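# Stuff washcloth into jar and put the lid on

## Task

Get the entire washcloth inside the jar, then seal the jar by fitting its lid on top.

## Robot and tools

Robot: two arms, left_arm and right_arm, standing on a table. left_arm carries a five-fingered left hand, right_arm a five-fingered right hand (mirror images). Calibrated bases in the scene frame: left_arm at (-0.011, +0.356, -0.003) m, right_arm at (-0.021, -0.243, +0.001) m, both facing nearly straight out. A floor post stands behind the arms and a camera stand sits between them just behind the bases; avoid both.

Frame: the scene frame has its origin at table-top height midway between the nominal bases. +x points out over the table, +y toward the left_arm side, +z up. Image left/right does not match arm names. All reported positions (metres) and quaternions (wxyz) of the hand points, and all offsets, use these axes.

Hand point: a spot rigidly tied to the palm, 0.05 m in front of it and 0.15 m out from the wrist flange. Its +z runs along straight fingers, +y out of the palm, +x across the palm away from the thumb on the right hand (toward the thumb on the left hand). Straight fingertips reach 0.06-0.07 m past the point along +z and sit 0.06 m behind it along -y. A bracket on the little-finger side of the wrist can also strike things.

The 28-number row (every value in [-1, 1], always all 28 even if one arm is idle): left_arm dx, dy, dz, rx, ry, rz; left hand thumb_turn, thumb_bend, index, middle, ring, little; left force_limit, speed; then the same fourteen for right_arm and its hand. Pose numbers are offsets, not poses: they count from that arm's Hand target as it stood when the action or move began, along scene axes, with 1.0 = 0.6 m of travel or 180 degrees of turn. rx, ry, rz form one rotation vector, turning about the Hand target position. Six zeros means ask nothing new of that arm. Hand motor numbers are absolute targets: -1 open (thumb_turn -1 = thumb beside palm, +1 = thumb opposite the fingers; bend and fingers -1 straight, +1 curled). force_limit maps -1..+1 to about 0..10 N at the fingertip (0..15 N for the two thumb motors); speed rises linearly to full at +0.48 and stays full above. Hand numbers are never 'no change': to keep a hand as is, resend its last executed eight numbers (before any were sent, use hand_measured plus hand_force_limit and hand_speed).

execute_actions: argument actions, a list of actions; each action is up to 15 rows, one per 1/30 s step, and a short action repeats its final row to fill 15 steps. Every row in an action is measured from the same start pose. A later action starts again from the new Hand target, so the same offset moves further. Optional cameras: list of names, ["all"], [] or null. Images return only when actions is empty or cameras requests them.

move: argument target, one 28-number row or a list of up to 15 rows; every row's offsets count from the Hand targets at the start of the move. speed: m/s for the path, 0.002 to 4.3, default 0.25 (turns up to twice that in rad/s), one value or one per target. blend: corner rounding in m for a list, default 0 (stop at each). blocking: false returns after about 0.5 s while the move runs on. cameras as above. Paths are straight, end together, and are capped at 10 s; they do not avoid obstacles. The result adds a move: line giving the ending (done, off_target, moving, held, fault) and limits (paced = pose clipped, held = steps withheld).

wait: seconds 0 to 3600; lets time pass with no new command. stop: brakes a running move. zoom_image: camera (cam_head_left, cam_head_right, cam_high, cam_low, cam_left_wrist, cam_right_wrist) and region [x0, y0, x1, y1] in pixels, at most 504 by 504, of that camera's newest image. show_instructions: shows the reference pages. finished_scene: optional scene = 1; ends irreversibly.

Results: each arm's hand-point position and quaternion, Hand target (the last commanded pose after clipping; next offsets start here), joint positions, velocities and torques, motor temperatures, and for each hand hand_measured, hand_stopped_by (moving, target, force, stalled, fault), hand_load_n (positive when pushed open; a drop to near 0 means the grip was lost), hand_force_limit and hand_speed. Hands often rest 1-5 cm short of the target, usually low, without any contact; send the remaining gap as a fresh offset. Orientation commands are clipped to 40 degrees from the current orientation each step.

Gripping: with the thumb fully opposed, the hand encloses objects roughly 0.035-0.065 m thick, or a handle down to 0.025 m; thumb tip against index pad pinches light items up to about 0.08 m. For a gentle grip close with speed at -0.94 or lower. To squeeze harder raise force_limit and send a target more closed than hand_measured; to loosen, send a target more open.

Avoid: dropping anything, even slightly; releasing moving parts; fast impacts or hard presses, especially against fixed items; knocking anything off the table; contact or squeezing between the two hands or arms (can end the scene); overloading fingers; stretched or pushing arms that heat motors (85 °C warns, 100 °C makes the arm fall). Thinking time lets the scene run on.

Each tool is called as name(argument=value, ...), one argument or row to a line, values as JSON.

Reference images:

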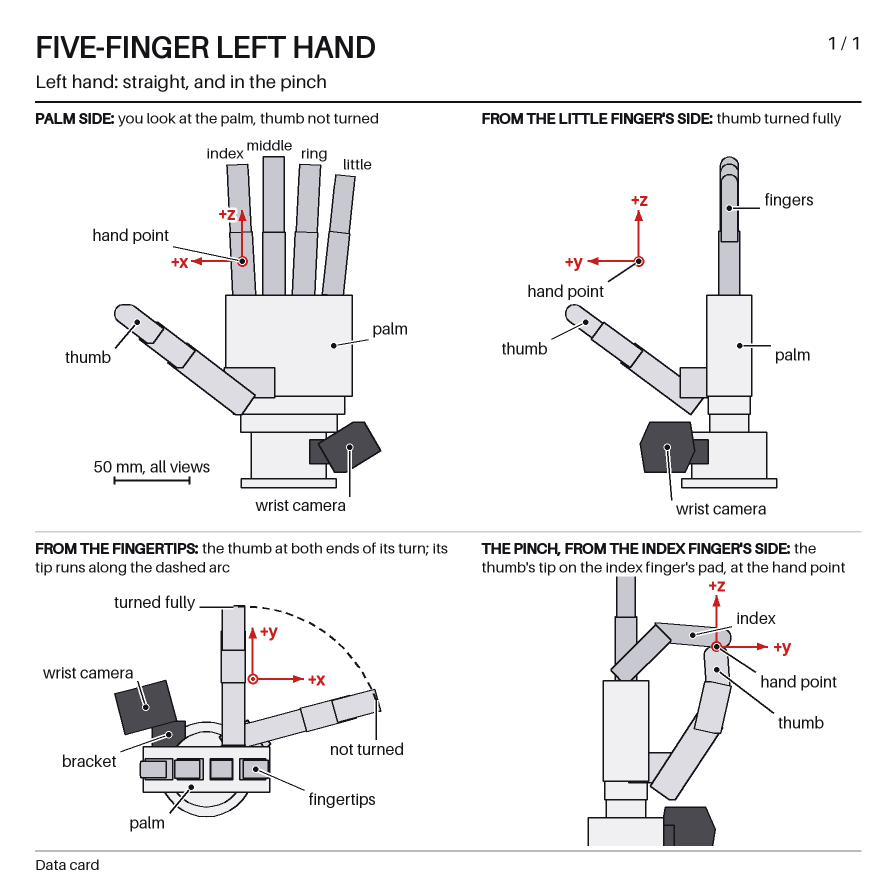

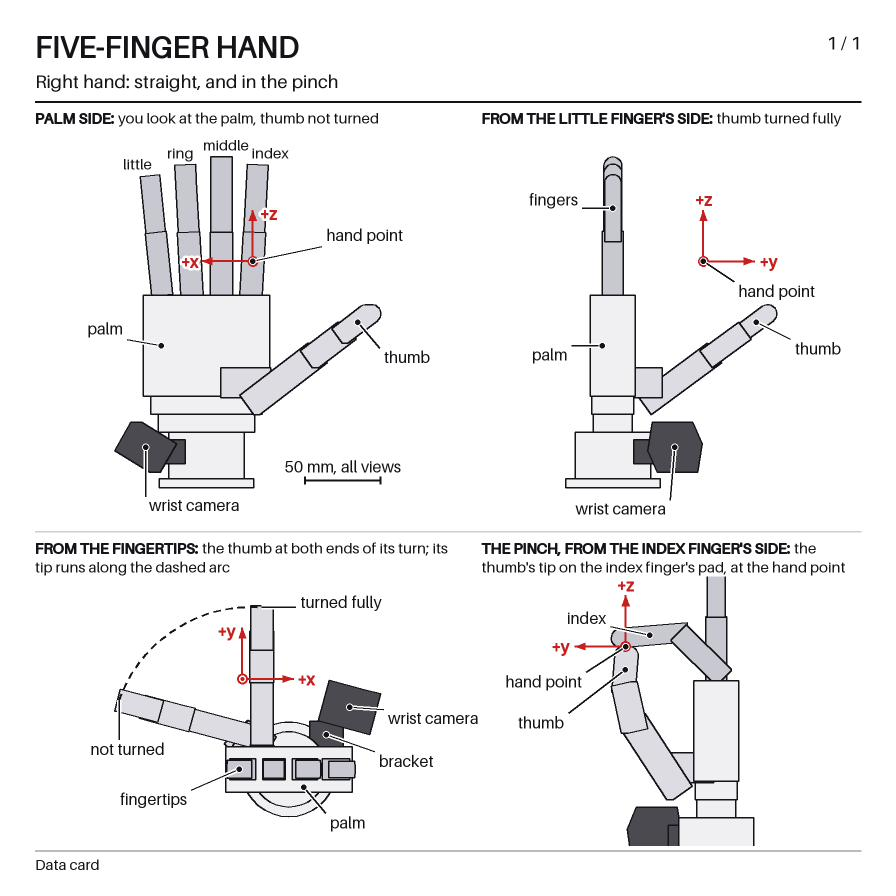

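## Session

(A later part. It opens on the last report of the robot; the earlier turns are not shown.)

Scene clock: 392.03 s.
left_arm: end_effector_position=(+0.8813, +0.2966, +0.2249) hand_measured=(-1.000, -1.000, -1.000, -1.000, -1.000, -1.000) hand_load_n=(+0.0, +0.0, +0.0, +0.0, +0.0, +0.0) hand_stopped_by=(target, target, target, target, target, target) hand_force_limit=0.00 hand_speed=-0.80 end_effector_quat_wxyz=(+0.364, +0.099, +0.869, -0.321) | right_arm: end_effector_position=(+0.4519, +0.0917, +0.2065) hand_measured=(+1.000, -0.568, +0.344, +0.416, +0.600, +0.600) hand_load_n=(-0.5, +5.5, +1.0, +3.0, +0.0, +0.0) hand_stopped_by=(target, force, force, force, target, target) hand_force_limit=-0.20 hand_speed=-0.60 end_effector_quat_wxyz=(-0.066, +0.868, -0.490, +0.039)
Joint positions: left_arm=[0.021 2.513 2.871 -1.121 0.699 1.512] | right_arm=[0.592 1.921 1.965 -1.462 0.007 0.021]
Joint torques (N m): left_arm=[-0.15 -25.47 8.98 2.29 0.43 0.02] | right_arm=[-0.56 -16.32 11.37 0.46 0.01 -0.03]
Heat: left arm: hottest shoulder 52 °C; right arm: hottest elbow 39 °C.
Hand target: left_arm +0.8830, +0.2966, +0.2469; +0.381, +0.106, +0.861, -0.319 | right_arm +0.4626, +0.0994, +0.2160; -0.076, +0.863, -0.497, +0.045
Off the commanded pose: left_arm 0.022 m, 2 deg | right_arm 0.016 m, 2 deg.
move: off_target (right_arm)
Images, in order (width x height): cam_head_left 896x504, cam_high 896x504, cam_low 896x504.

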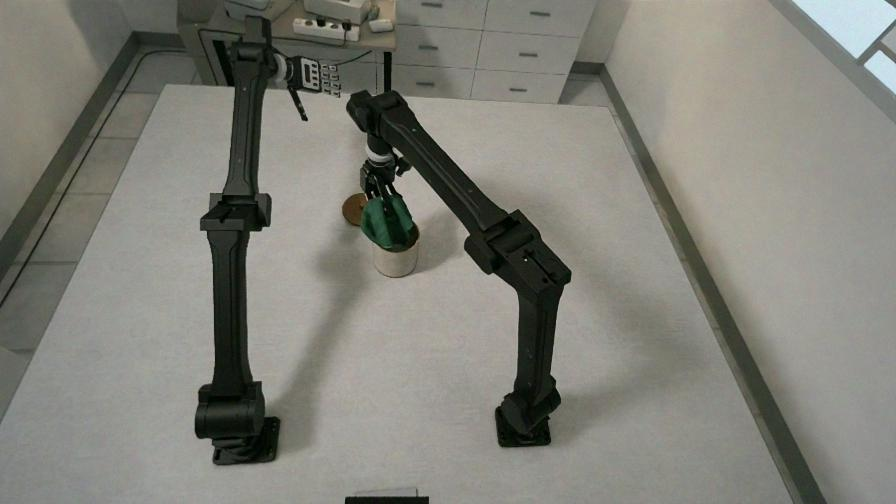

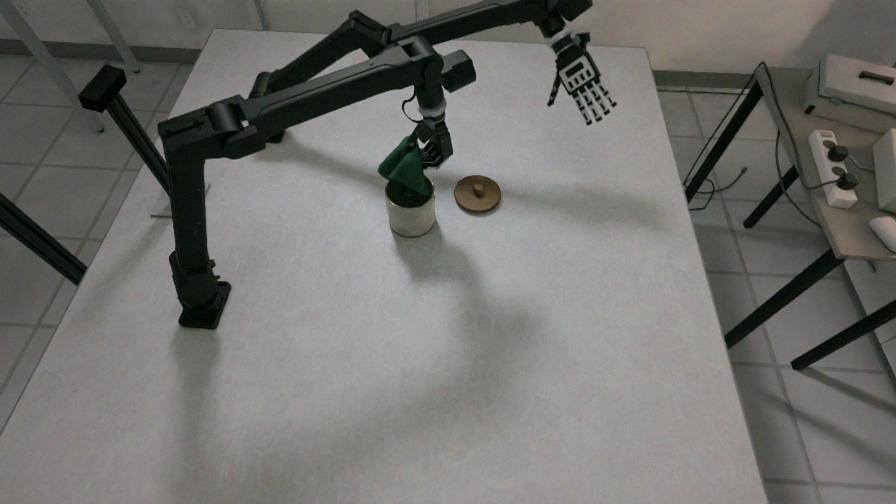

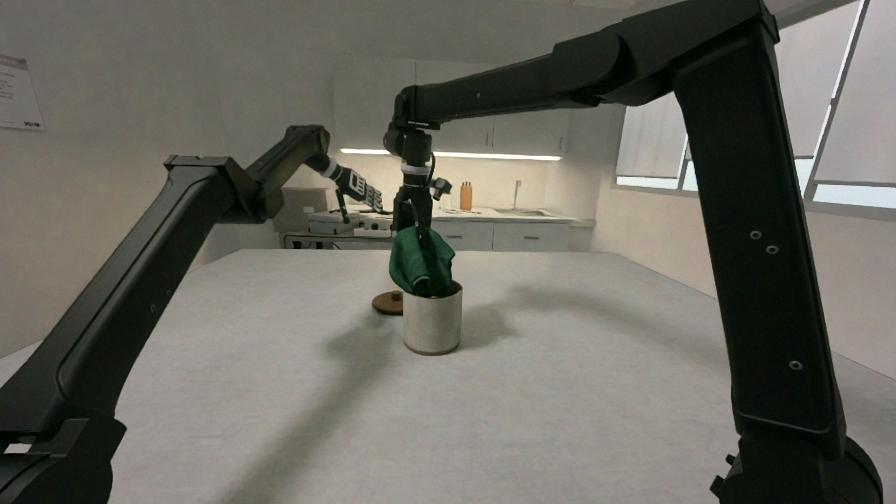

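move(
  target=[
    [0,0,0,0,0,0,-1,-1,-1,-1,-1,-1,0,-0.8, 0.01,0.0,-0.055,0,0,0,1,0.1,0.6,0.6,0.6,0.6,-0.2,-0.6],
    [0,0,0,0,0,0,-1,-1,-1,-1,-1,-1,0,-0.8, 0.01,-0.055,-0.09,0,0,0,1,0.1,0.6,0.6,0.6,0.6,-0.2,-0.6],
  ],
  cameras=["cam_low","cam_high","cam_head_left"],
  speed=0.08,
)

zoom_image(
  camera="cam_low",
  region=[370, 170, 500, 370],
)

zoom_image(
  camera="cam_high",
  region=[340, 90, 490, 250],
)

zoom_image(
  camera="cam_head_left",
  region=[330, 140, 460, 290],
)

Scene clock: 407.20 s.
left_arm: end_effector_position=(+0.8813, +0.2966, +0.2249) hand_measured=(-1.000, -1.000, -1.000, -1.000, -1.000, -1.000) hand_load_n=(+0.0, +0.0, +0.0, +0.0, +0.0, +0.0) hand_stopped_by=(target, target, target, target, target, target) hand_force_limit=0.00 hand_speed=-0.80 end_effector_quat_wxyz=(+0.364, +0.099, +0.869, -0.321) | right_arm: end_effector_position=(+0.4673, +0.0683, +0.1514) hand_measured=(+1.000, -0.568, +0.344, +0.416, +0.600, +0.600) hand_load_n=(+0.0, +5.5, +0.5, +3.0, +0.0, +0.0) hand_stopped_by=(target, force, force, force, target, target) hand_force_limit=-0.20 hand_speed=-0.60 end_effector_quat_wxyz=(-0.063, +0.861, -0.503, +0.038)
Joint positions: left_arm=[0.021 2.513 2.871 -1.121 0.699 1.512] | right_arm=[0.544 1.931 1.835 -1.328 0.002 0.002]
Joint torques (N m): left_arm=[-0.21 -25.23 8.98 2.37 0.41 0.02] | right_arm=[-0.26 -19.96 6.87 1.44 -0.11 -0.29]
Heat: left arm: hottest shoulder 52 °C; right arm: hottest elbow 40 °C.
Hand target: left_arm +0.8830, +0.2966, +0.2469; +0.381, +0.106, +0.861, -0.319 | right_arm +0.4686, +0.0664, +0.1620; -0.076, +0.863, -0.497, +0.045
Off the commanded pose: left_arm 0.022 m, 2 deg | right_arm 0.011 m, 2 deg.
move: off_target (right_arm)
Images, in order (width x height): cam_head_left 896x504, cam_high 896x504, cam_low 896x504.

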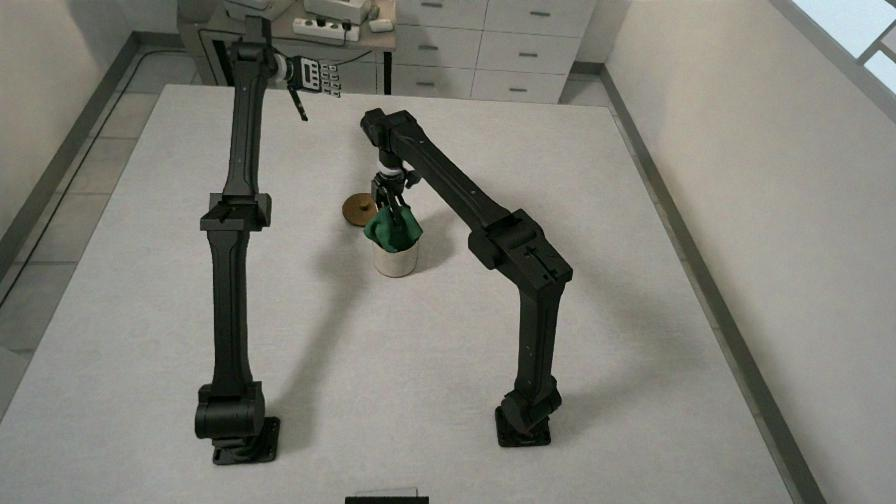

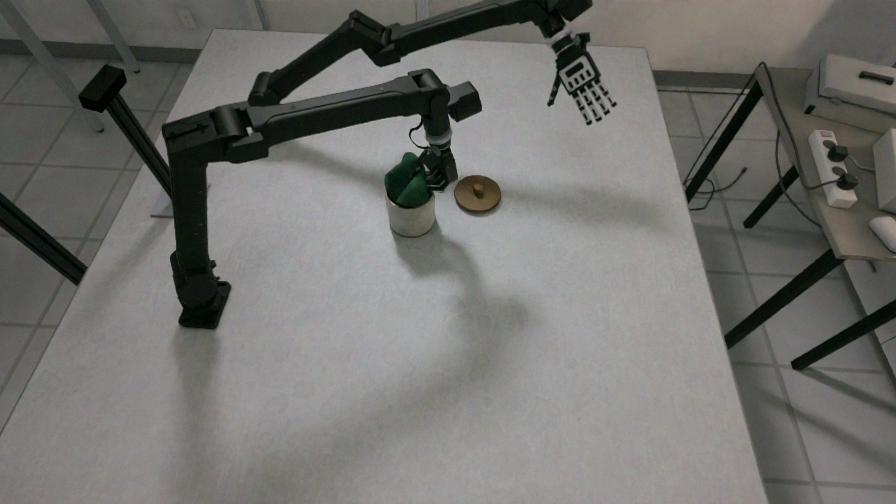

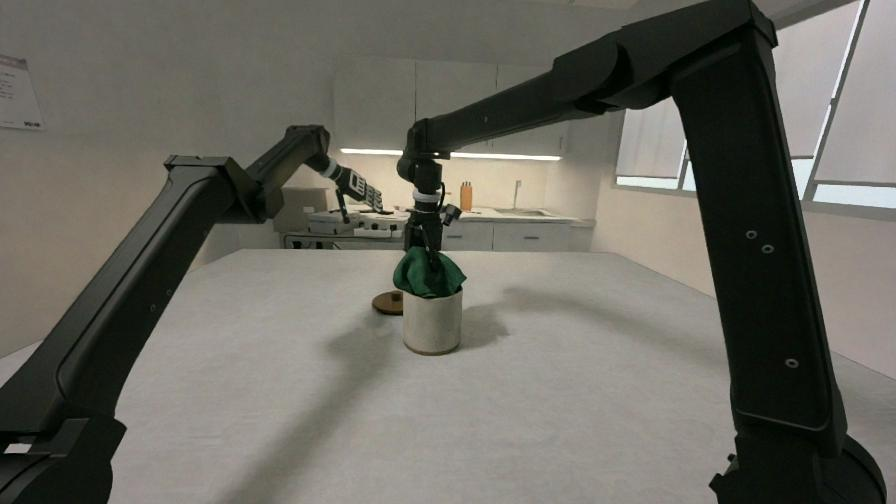

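Scaled by 2.520 from the camera's image (finer frame: 1280x720).

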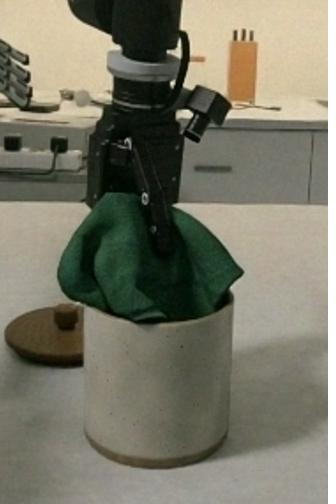

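Scaled by 3.150 from the camera's image (finer frame: 1280x720).

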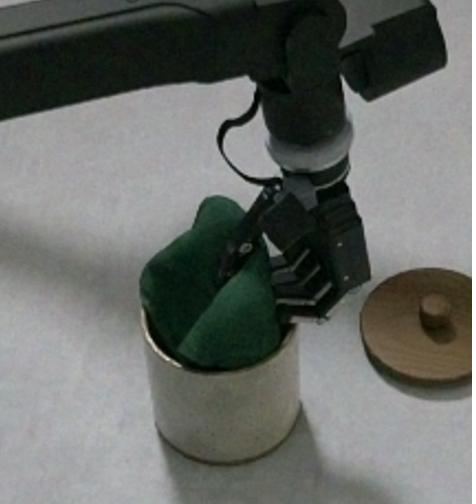

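Scaled by 3.360 from the camera's image (finer frame: 1280x720).

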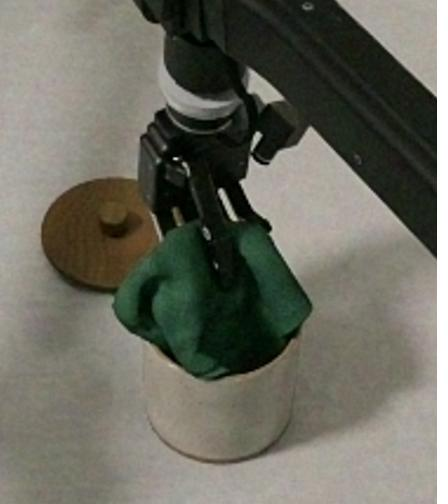

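move(
  target=[
    [0,0,0,0,0,0,-1,-1,-1,-1,-1,-1,0,-0.8, 0,0,0,0,0,0,1,-1,0.1,0.1,0.6,0.6,-0.2,-0.6],
    [0,0,0,0,0,0,-1,-1,-1,-1,-1,-1,0,-0.8, 0.0,0.0,0.16,0,0,0,1,-1,0.1,0.1,0.6,0.6,-0.2,-0.6],
  ],
  cameras=["cam_low","cam_high","cam_head_left","cam_right_wrist"],
  speed=0.1,
)

zoom_image(
  camera="cam_low",
  region=[370, 170, 500, 370],
)

zoom_image(
  camera="cam_high",
  region=[340, 90, 490, 250],
)

zoom_image(
  camera="cam_head_left",
  region=[330, 140, 460, 290],
)

Scene clock: 431.37 s.
left_arm: end_effector_position=(+0.8813, +0.2966, +0.2249) hand_measured=(-1.000, -1.000, -1.000, -1.000, -1.000, -1.000) hand_load_n=(+0.0, +0.0, +0.5, +0.0, +0.0, +0.0) hand_stopped_by=(target, target, target, target, target, target) hand_force_limit=0.00 hand_speed=-0.80 end_effector_quat_wxyz=(+0.364, +0.099, +0.869, -0.321) | right_arm: end_effector_position=(+0.4600, +0.0641, +0.2395) hand_measured=(+1.000, -1.000, +0.100, +0.100, +0.600, +0.600) hand_load_n=(+0.0, +0.0, +0.5, +0.0, +0.0, +0.0) hand_stopped_by=(target, target, target, target, target, target) hand_force_limit=-0.20 hand_speed=-0.60 end_effector_quat_wxyz=(-0.059, +0.862, -0.503, +0.035)
Joint positions: left_arm=[0.021 2.513 2.871 -1.121 0.699 1.512] | right_arm=[0.544 1.918 2.047 -1.563 0.002 0.002]
Joint torques (N m): left_arm=[1.03 -24.94 9.16 1.95 0.43 0] | right_arm=[-0.32 -17.79 11.06 0.58 -0.11 -0.3]
Motor temperatures (°C): left_arm=[30 52 45 30 31 25] | right_arm=[28 39 39 28 27 26]
Heat: left arm: hottest shoulder 52 °C; right arm: hottest shoulder 39 °C.
Hand target: left_arm +0.8830, +0.2966, +0.2469; +0.381, +0.106, +0.861, -0.319 | right_arm +0.4686, +0.0664, +0.2580; -0.076, +0.863, -0.497, +0.045
Off the commanded pose: left_arm 0.022 m, 2 deg | right_arm 0.021 m, 2 deg.
move: off_target (right_arm)
Images, in order (width x height): cam_head_left 896x504, cam_high 896x504, cam_low 896x504, cam_right_wrist 616x616.

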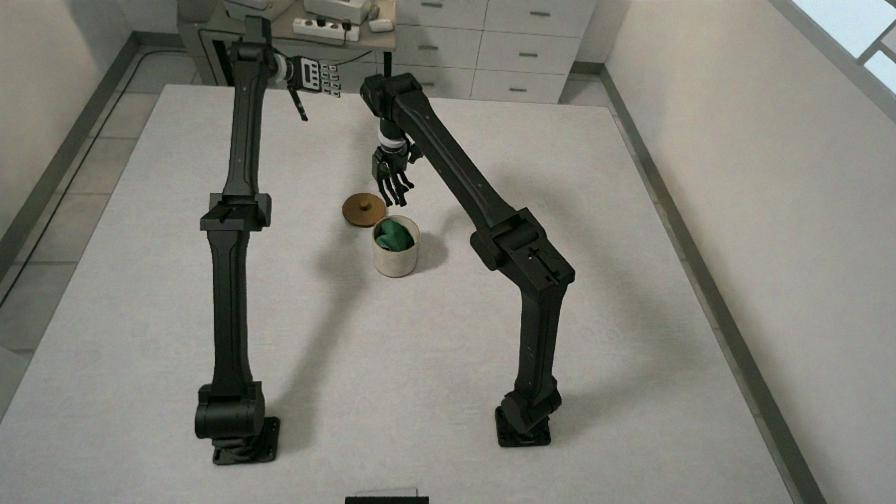

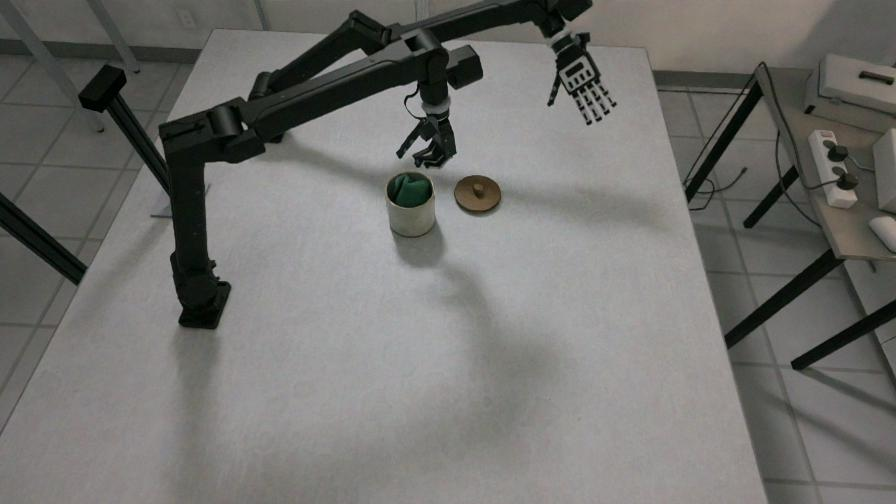

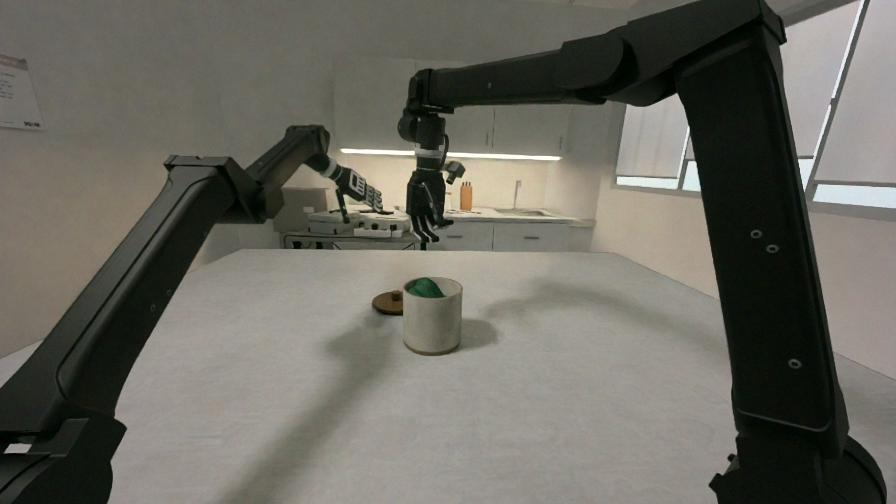

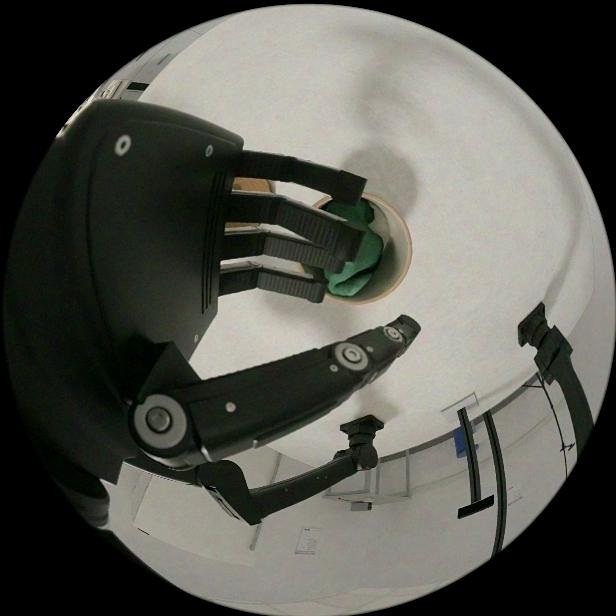

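Scaled by 2.520 from the camera's image (finer frame: 1280x720).

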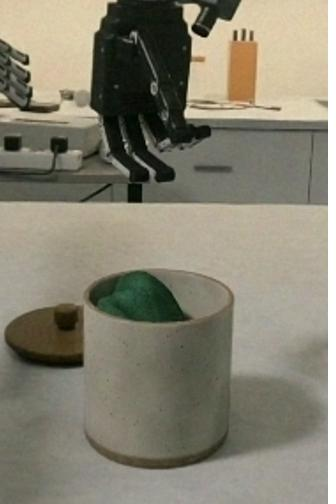

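Scaled by 3.150 from the camera's image (finer frame: 1280x720).

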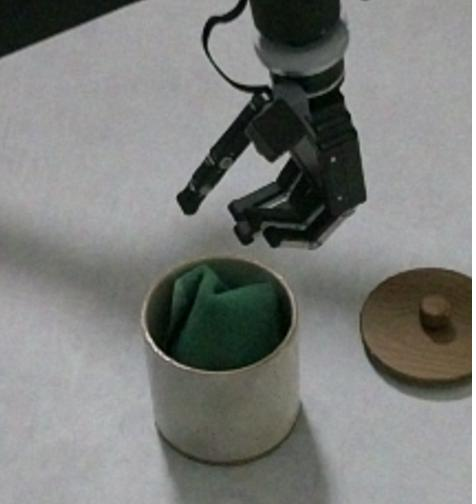

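Scaled by 3.360 from the camera's image (finer frame: 1280x720).

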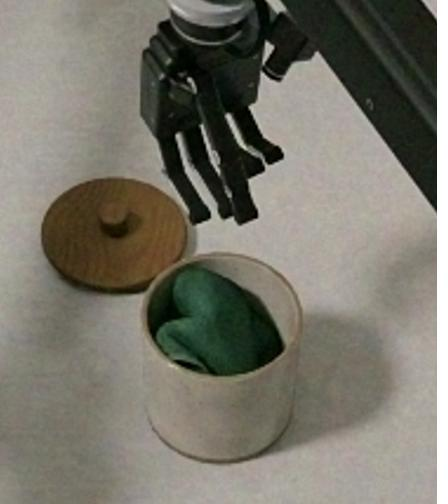

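zoom_image(
  camera="cam_right_wrist",
  region=[280, 150, 440, 310],
)

zoom_image(
  camera="cam_low",
  region=[365, 260, 475, 370],
)

Scaled by 3.150 from the camera's image (finer frame: 880x880).

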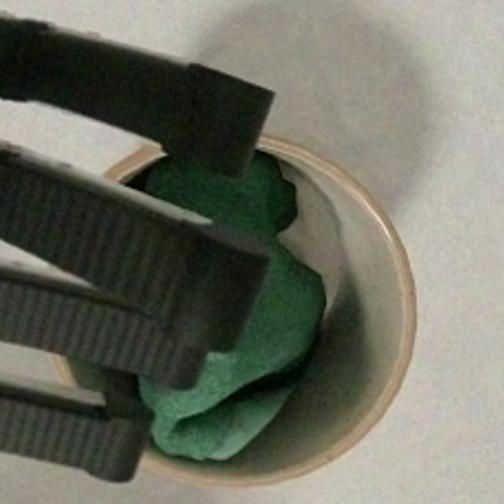

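Scaled by 4.582 from the camera's image (finer frame: 1280x720).

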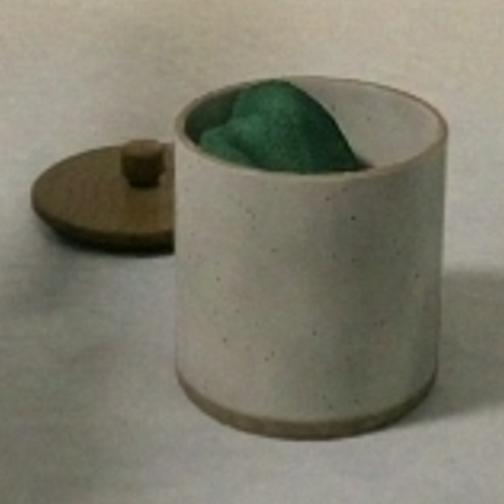

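move(
  target=[0,0,0,0,0,0,-1,-1,-1,-1,-1,-1,0,-0.8, -0.133,-0.015,0.0,0,0,0,1,-1,-0.5,-0.5,-0.5,-0.5,-0.2,-0.6],
  cameras=["cam_low","cam_high","cam_head_left","cam_right_wrist"],
  speed=0.12,
)

Scene clock: 467.80 s.
left_arm: end_effector_position=(+0.8813, +0.2966, +0.2249) hand_measured=(-1.000, -1.000, -1.000, -1.000, -1.000, -1.000) hand_load_n=(+0.0, +0.0, +0.0, +0.0, +0.0, +0.0) hand_stopped_by=(target, target, target, target, target, target) hand_force_limit=0.00 hand_speed=-0.80 end_effector_quat_wxyz=(+0.364, +0.099, +0.869, -0.321) | right_arm: end_effector_position=(+0.3907, +0.0546, +0.2526) hand_measured=(+1.000, -1.000, -0.500, -0.500, -0.500, -0.500) hand_load_n=(+0.0, +0.0, +0.0, +0.0, +0.0, +0.0) hand_stopped_by=(target, target, target, target, target, target) hand_force_limit=-0.20 hand_speed=-0.60 end_effector_quat_wxyz=(-0.066, +0.867, -0.493, +0.039)
Joint positions: left_arm=[0.021 2.513 2.871 -1.121 0.699 1.512] | right_arm=[0.594 1.717 1.798 -1.498 0.008 0.029]
Joint torques (N m): left_arm=[-0.26 -24.76 9.03 2.48 0.39 -0.03] | right_arm=[0.5 -16.44 6.9 1.39 0.05 -0.04]
Motor temperatures (°C): left_arm=[30 53 45 30 31 25] | right_arm=[28 37 45 28 27 26]
Heat: left arm: hottest shoulder 53 °C; right arm: hottest elbow 45 °C.
Hand target: left_arm +0.8830, +0.2966, +0.2469; +0.381, +0.106, +0.861, -0.319 | right_arm +0.3888, +0.0575, +0.2580; -0.076, +0.863, -0.497, +0.045
Off the commanded pose: left_arm 0.022 m, 2 deg | right_arm 0.006 m, 1 deg.
move: done
Images, in order (width x height): cam_head_left 896x504, cam_high 896x504, cam_low 896x504, cam_right_wrist 616x616.

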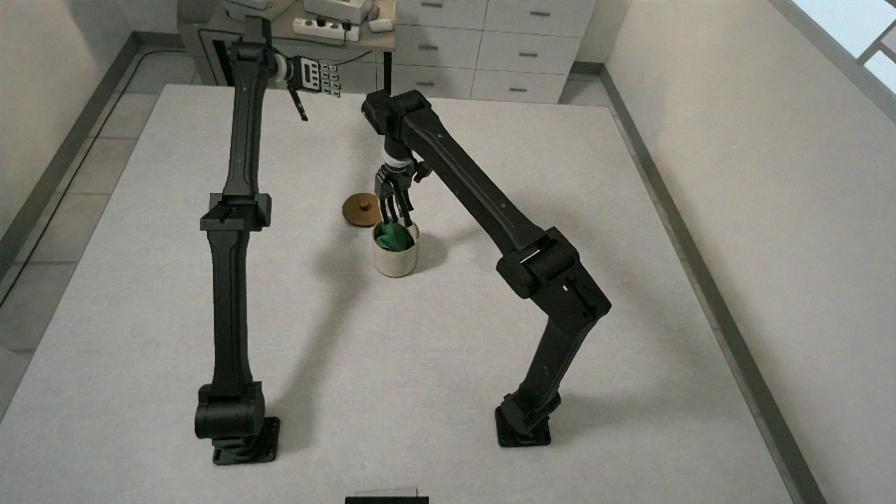

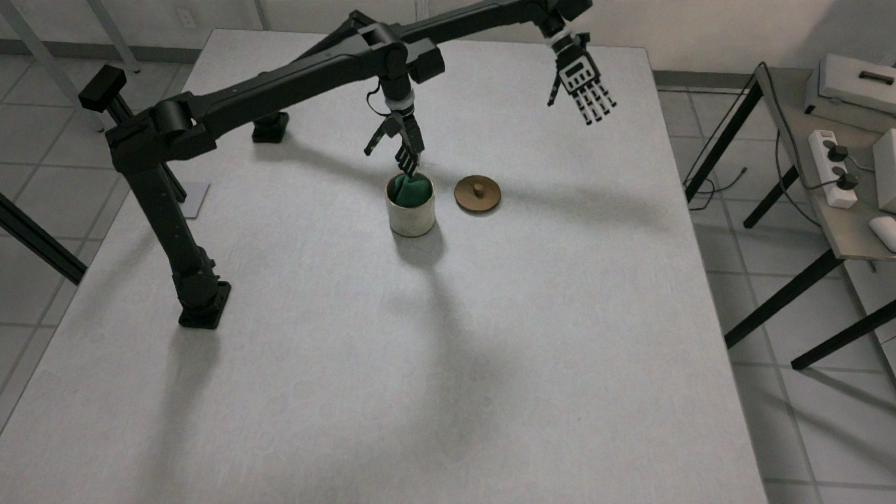

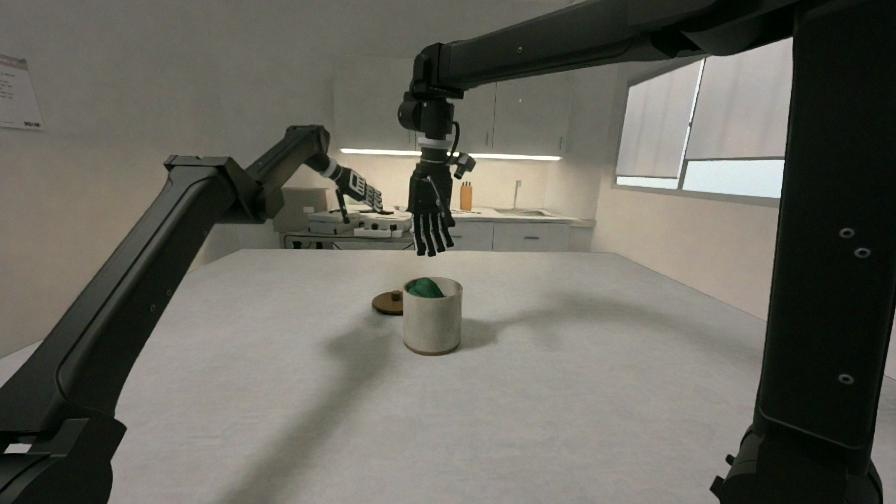

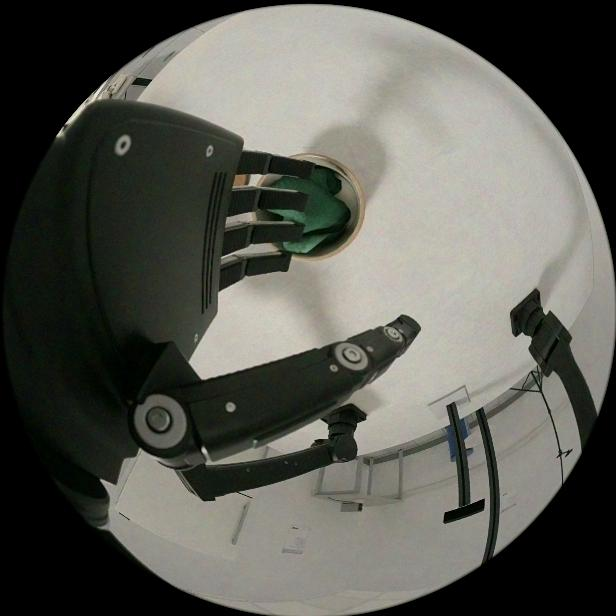

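move(
  target=[
    [0,0,0,0,0,0,-1,-1,-1,-1,-1,-1,0,-0.8, -0.01,-0.03,0.0,0,0,0,1,-1,-0.5,-0.5,-0.5,1,0.2,-0.3],
    [0,0,0,0,0,0,-1,-1,-1,-1,-1,-1,0,-0.8, -0.01,-0.03,-0.07,0,0,0,1,-1,-0.5,-0.5,-0.5,1,0.2,-0.3],
  ],
  cameras=["cam_low","cam_high","cam_head_left","cam_right_wrist"],
  speed=0.12,
)

Scene clock: 485.53 s.
left_arm: end_effector_position=(+0.8813, +0.2966, +0.2249) hand_measured=(-1.000, -1.000, -1.000, -1.000, -1.000, -1.000) hand_load_n=(+0.0, +0.0, +0.0, +0.0, +0.0, +0.0) hand_stopped_by=(target, target, target, target, target, target) hand_force_limit=0.00 hand_speed=-0.80 end_effector_quat_wxyz=(+0.364, +0.099, +0.869, -0.321) | right_arm: end_effector_position=(+0.3806, +0.0433, +0.2119) hand_measured=(+1.000, -1.000, -0.500, -0.500, -0.500, +1.000) hand_load_n=(+0.0, +0.0, +0.0, +0.0, +0.0, +0.0) hand_stopped_by=(target, target, target, target, target, target) hand_force_limit=0.20 hand_speed=-0.30 end_effector_quat_wxyz=(-0.067, +0.864, -0.497, +0.040)
Joint positions: left_arm=[0.021 2.513 2.871 -1.121 0.699 1.512] | right_arm=[0.586 1.672 1.633 -1.375 0.008 0.029]
Joint torques (N m): left_arm=[0.44 -24.88 9.28 2.32 0.4 0] | right_arm=[-0.85 -15.62 6.87 1.5 -0.09 -0.23]
Heat: left arm: hottest shoulder 53 °C; right arm: hottest elbow 42 °C.
Hand target: left_arm +0.8830, +0.2966, +0.2469; +0.381, +0.106, +0.861, -0.319 | right_arm +0.3829, +0.0395, +0.2161; -0.076, +0.863, -0.497, +0.045
Off the commanded pose: left_arm 0.022 m, 2 deg | right_arm 0.006 m, 1 deg.
move: done
Images, in order (width x height): cam_head_left 896x504, cam_high 896x504, cam_low 896x504, cam_right_wrist 616x616.

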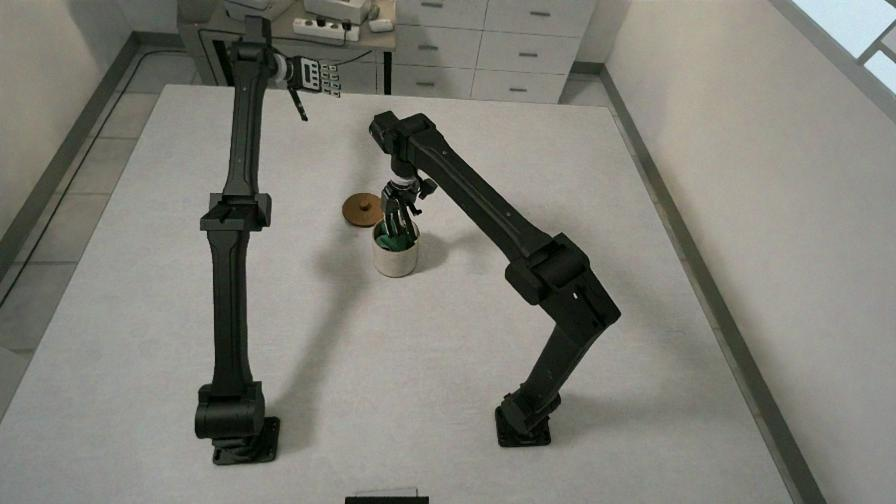

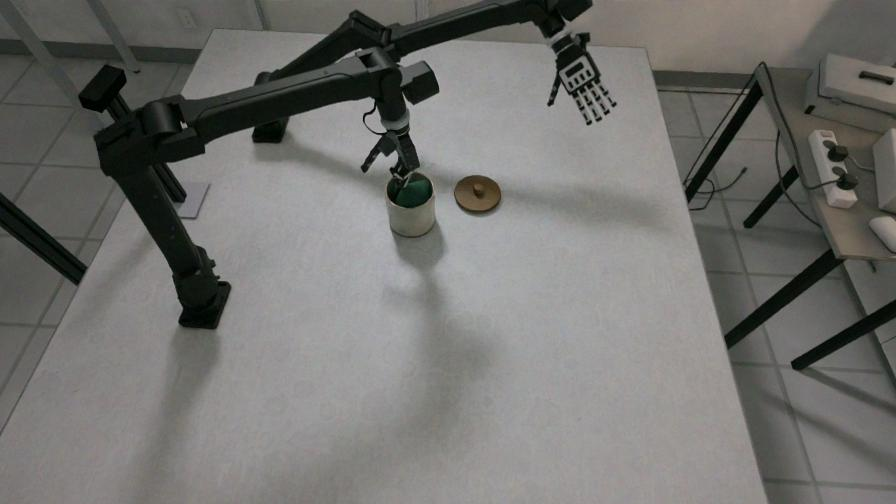

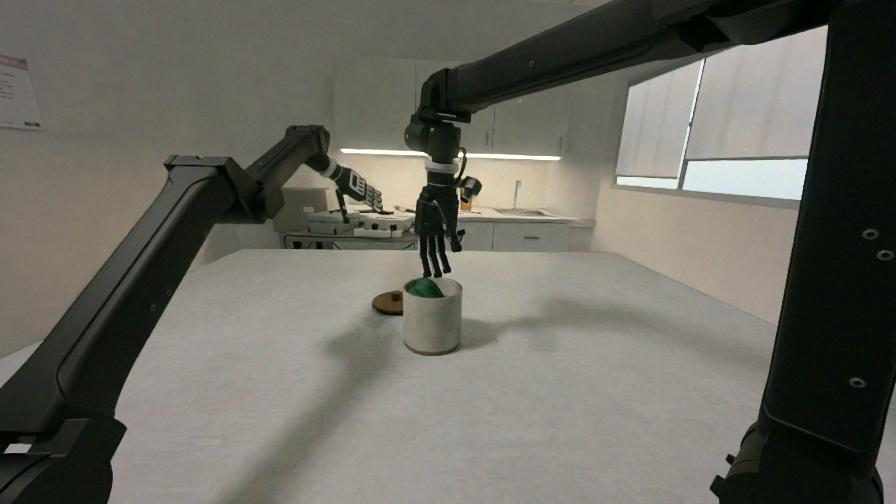

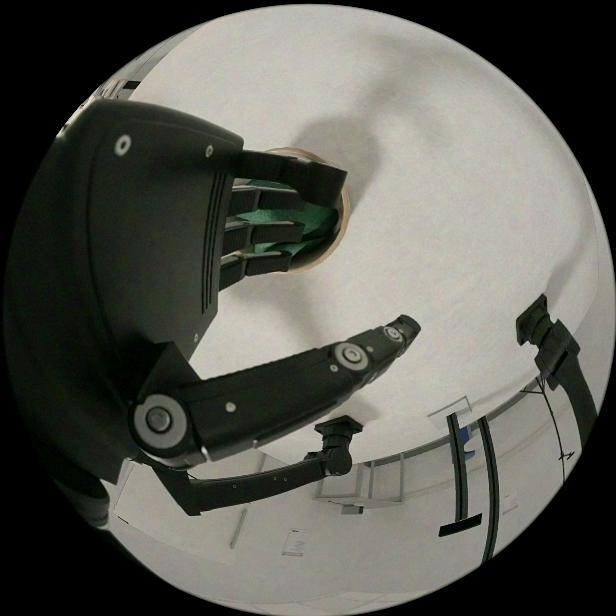

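zoom_image(
  camera="cam_high",
  region=[350, 120, 480, 250],
)

zoom_image(
  camera="cam_head_left",
  region=[330, 160, 460, 290],
)

zoom_image(
  camera="cam_low",
  region=[370, 190, 500, 370],
)

Scaled by 3.877 from the camera's image (finer frame: 1280x720).

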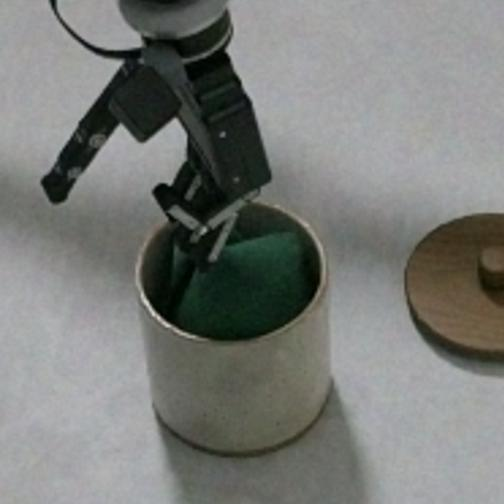

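Scaled by 3.877 from the camera's image (finer frame: 1280x720).

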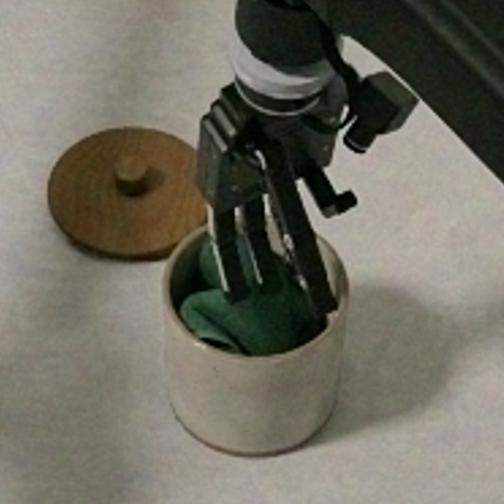

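Scaled by 2.800 from the camera's image (finer frame: 1280x720).

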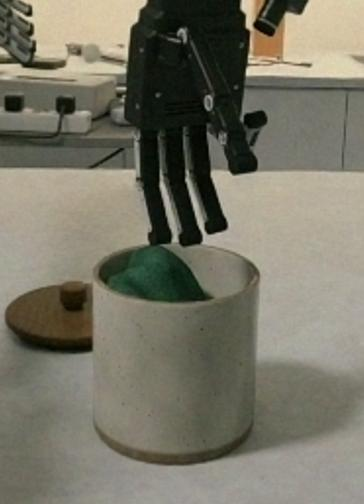

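move(
  target=[0,0,0,0,0,0,-1,-1,-1,-1,-1,-1,0,-0.8, 0.006,0.0,-0.085,0,0,0,1,-1,-0.5,-0.5,-0.5,1,0.2,-0.3],
  cameras=["cam_low","cam_high","cam_head_left","cam_right_wrist"],
  speed=0.08,
)

zoom_image(
  camera="cam_high",
  region=[350, 120, 480, 250],
)

zoom_image(
  camera="cam_head_left",
  region=[330, 160, 460, 290],
)

zoom_image(
  camera="cam_low",
  region=[370, 190, 500, 370],
)

Scene clock: 499.43 s.
left_arm: end_effector_position=(+0.8813, +0.2966, +0.2249) hand_measured=(-1.000, -1.000, -1.000, -1.000, -1.000, -1.000) hand_load_n=(+0.0, +0.0, +0.0, +0.0, +0.0, +0.0) hand_stopped_by=(target, target, target, target, target, target) hand_force_limit=0.00 hand_speed=-0.80 end_effector_quat_wxyz=(+0.364, +0.099, +0.869, -0.321) | right_arm: end_effector_position=(+0.3827, +0.0433, +0.1704) hand_measured=(+1.000, -1.000, -0.500, -0.500, -0.500, +1.000) hand_load_n=(+0.0, -0.5, +0.0, +0.0, +0.0, +0.0) hand_stopped_by=(target, target, target, target, target, target) hand_force_limit=0.20 hand_speed=-0.30 end_effector_quat_wxyz=(-0.076, +0.863, -0.497, +0.045)
Joint positions: left_arm=[0.021 2.513 2.871 -1.121 0.699 1.512] | right_arm=[0.583 1.672 1.525 -1.246 0.007 0.029]
Joint torques (N m): left_arm=[-0.56 -25.11 9.11 2.48 0.41 -0.02] | right_arm=[-0.91 -13.74 6.87 1.58 -0.11 -0.26]
Heat: left arm: hottest shoulder 53 °C; right arm: hottest elbow 41 °C.
Hand target: left_arm +0.8830, +0.2966, +0.2469; +0.381, +0.106, +0.861, -0.319 | right_arm +0.3864, +0.0396, +0.1650; -0.076, +0.863, -0.497, +0.045
Off the commanded pose: left_arm 0.022 m, 2 deg | right_arm 0.008 m, 0 deg.
move: done
Images, in order (width x height): cam_head_left 896x504, cam_high 896x504, cam_low 896x504, cam_right_wrist 616x616.

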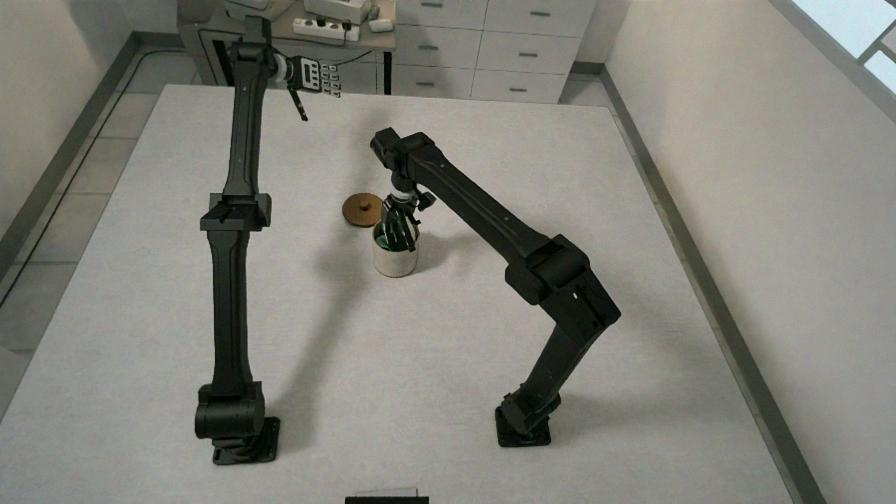

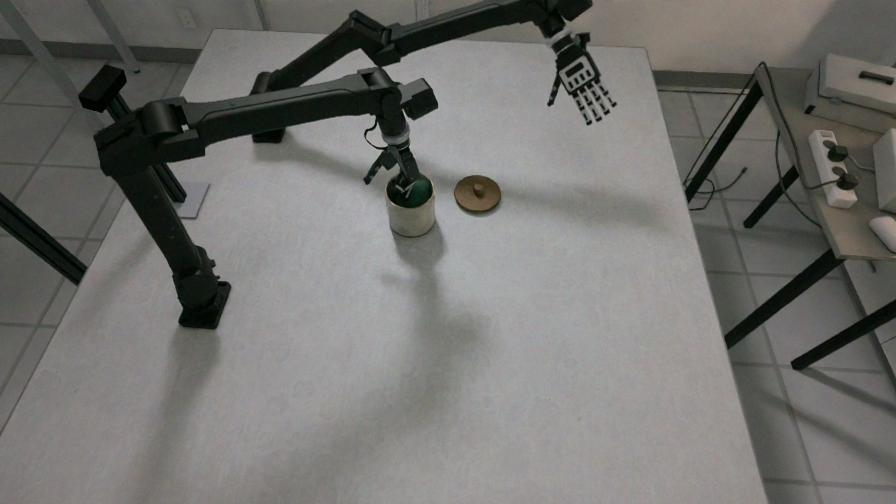

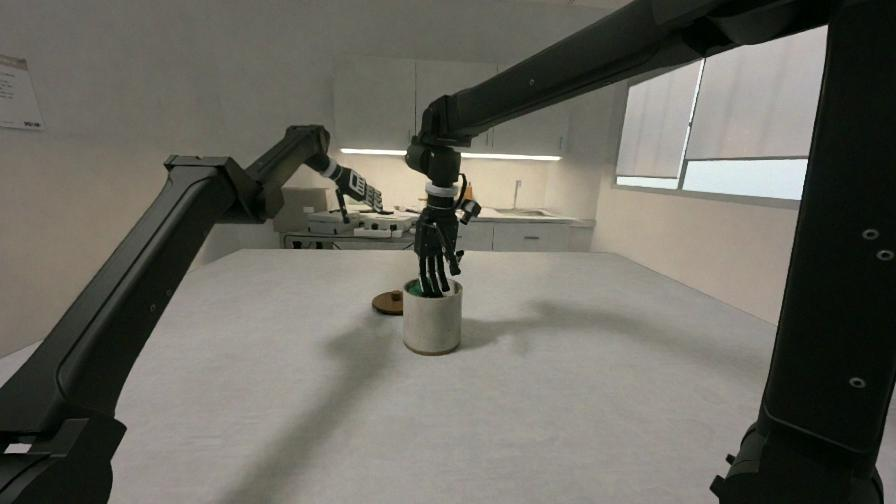

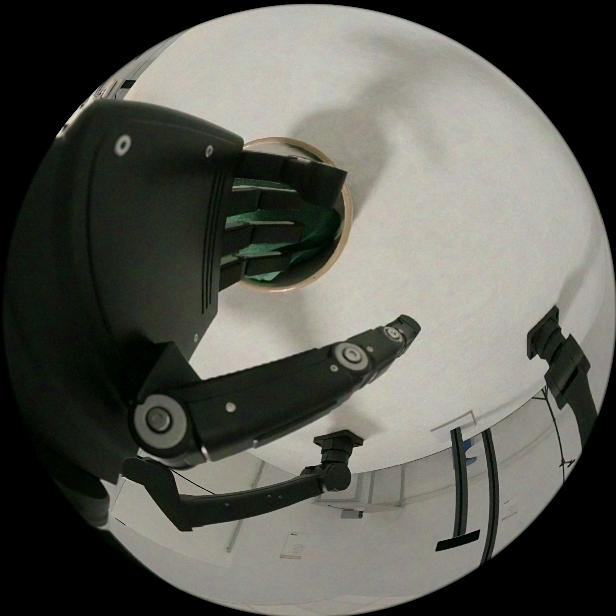

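Scaled by 3.877 from the camera's image (finer frame: 1280x720).

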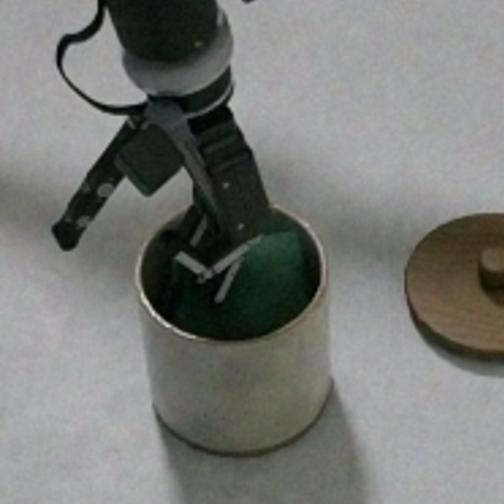

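Scaled by 3.877 from the camera's image (finer frame: 1280x720).

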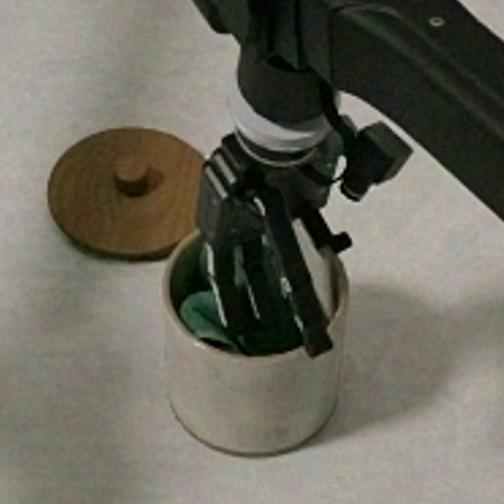

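Scaled by 2.800 from the camera's image (finer frame: 1280x720).

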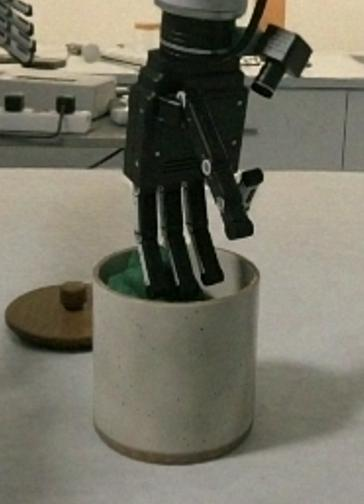

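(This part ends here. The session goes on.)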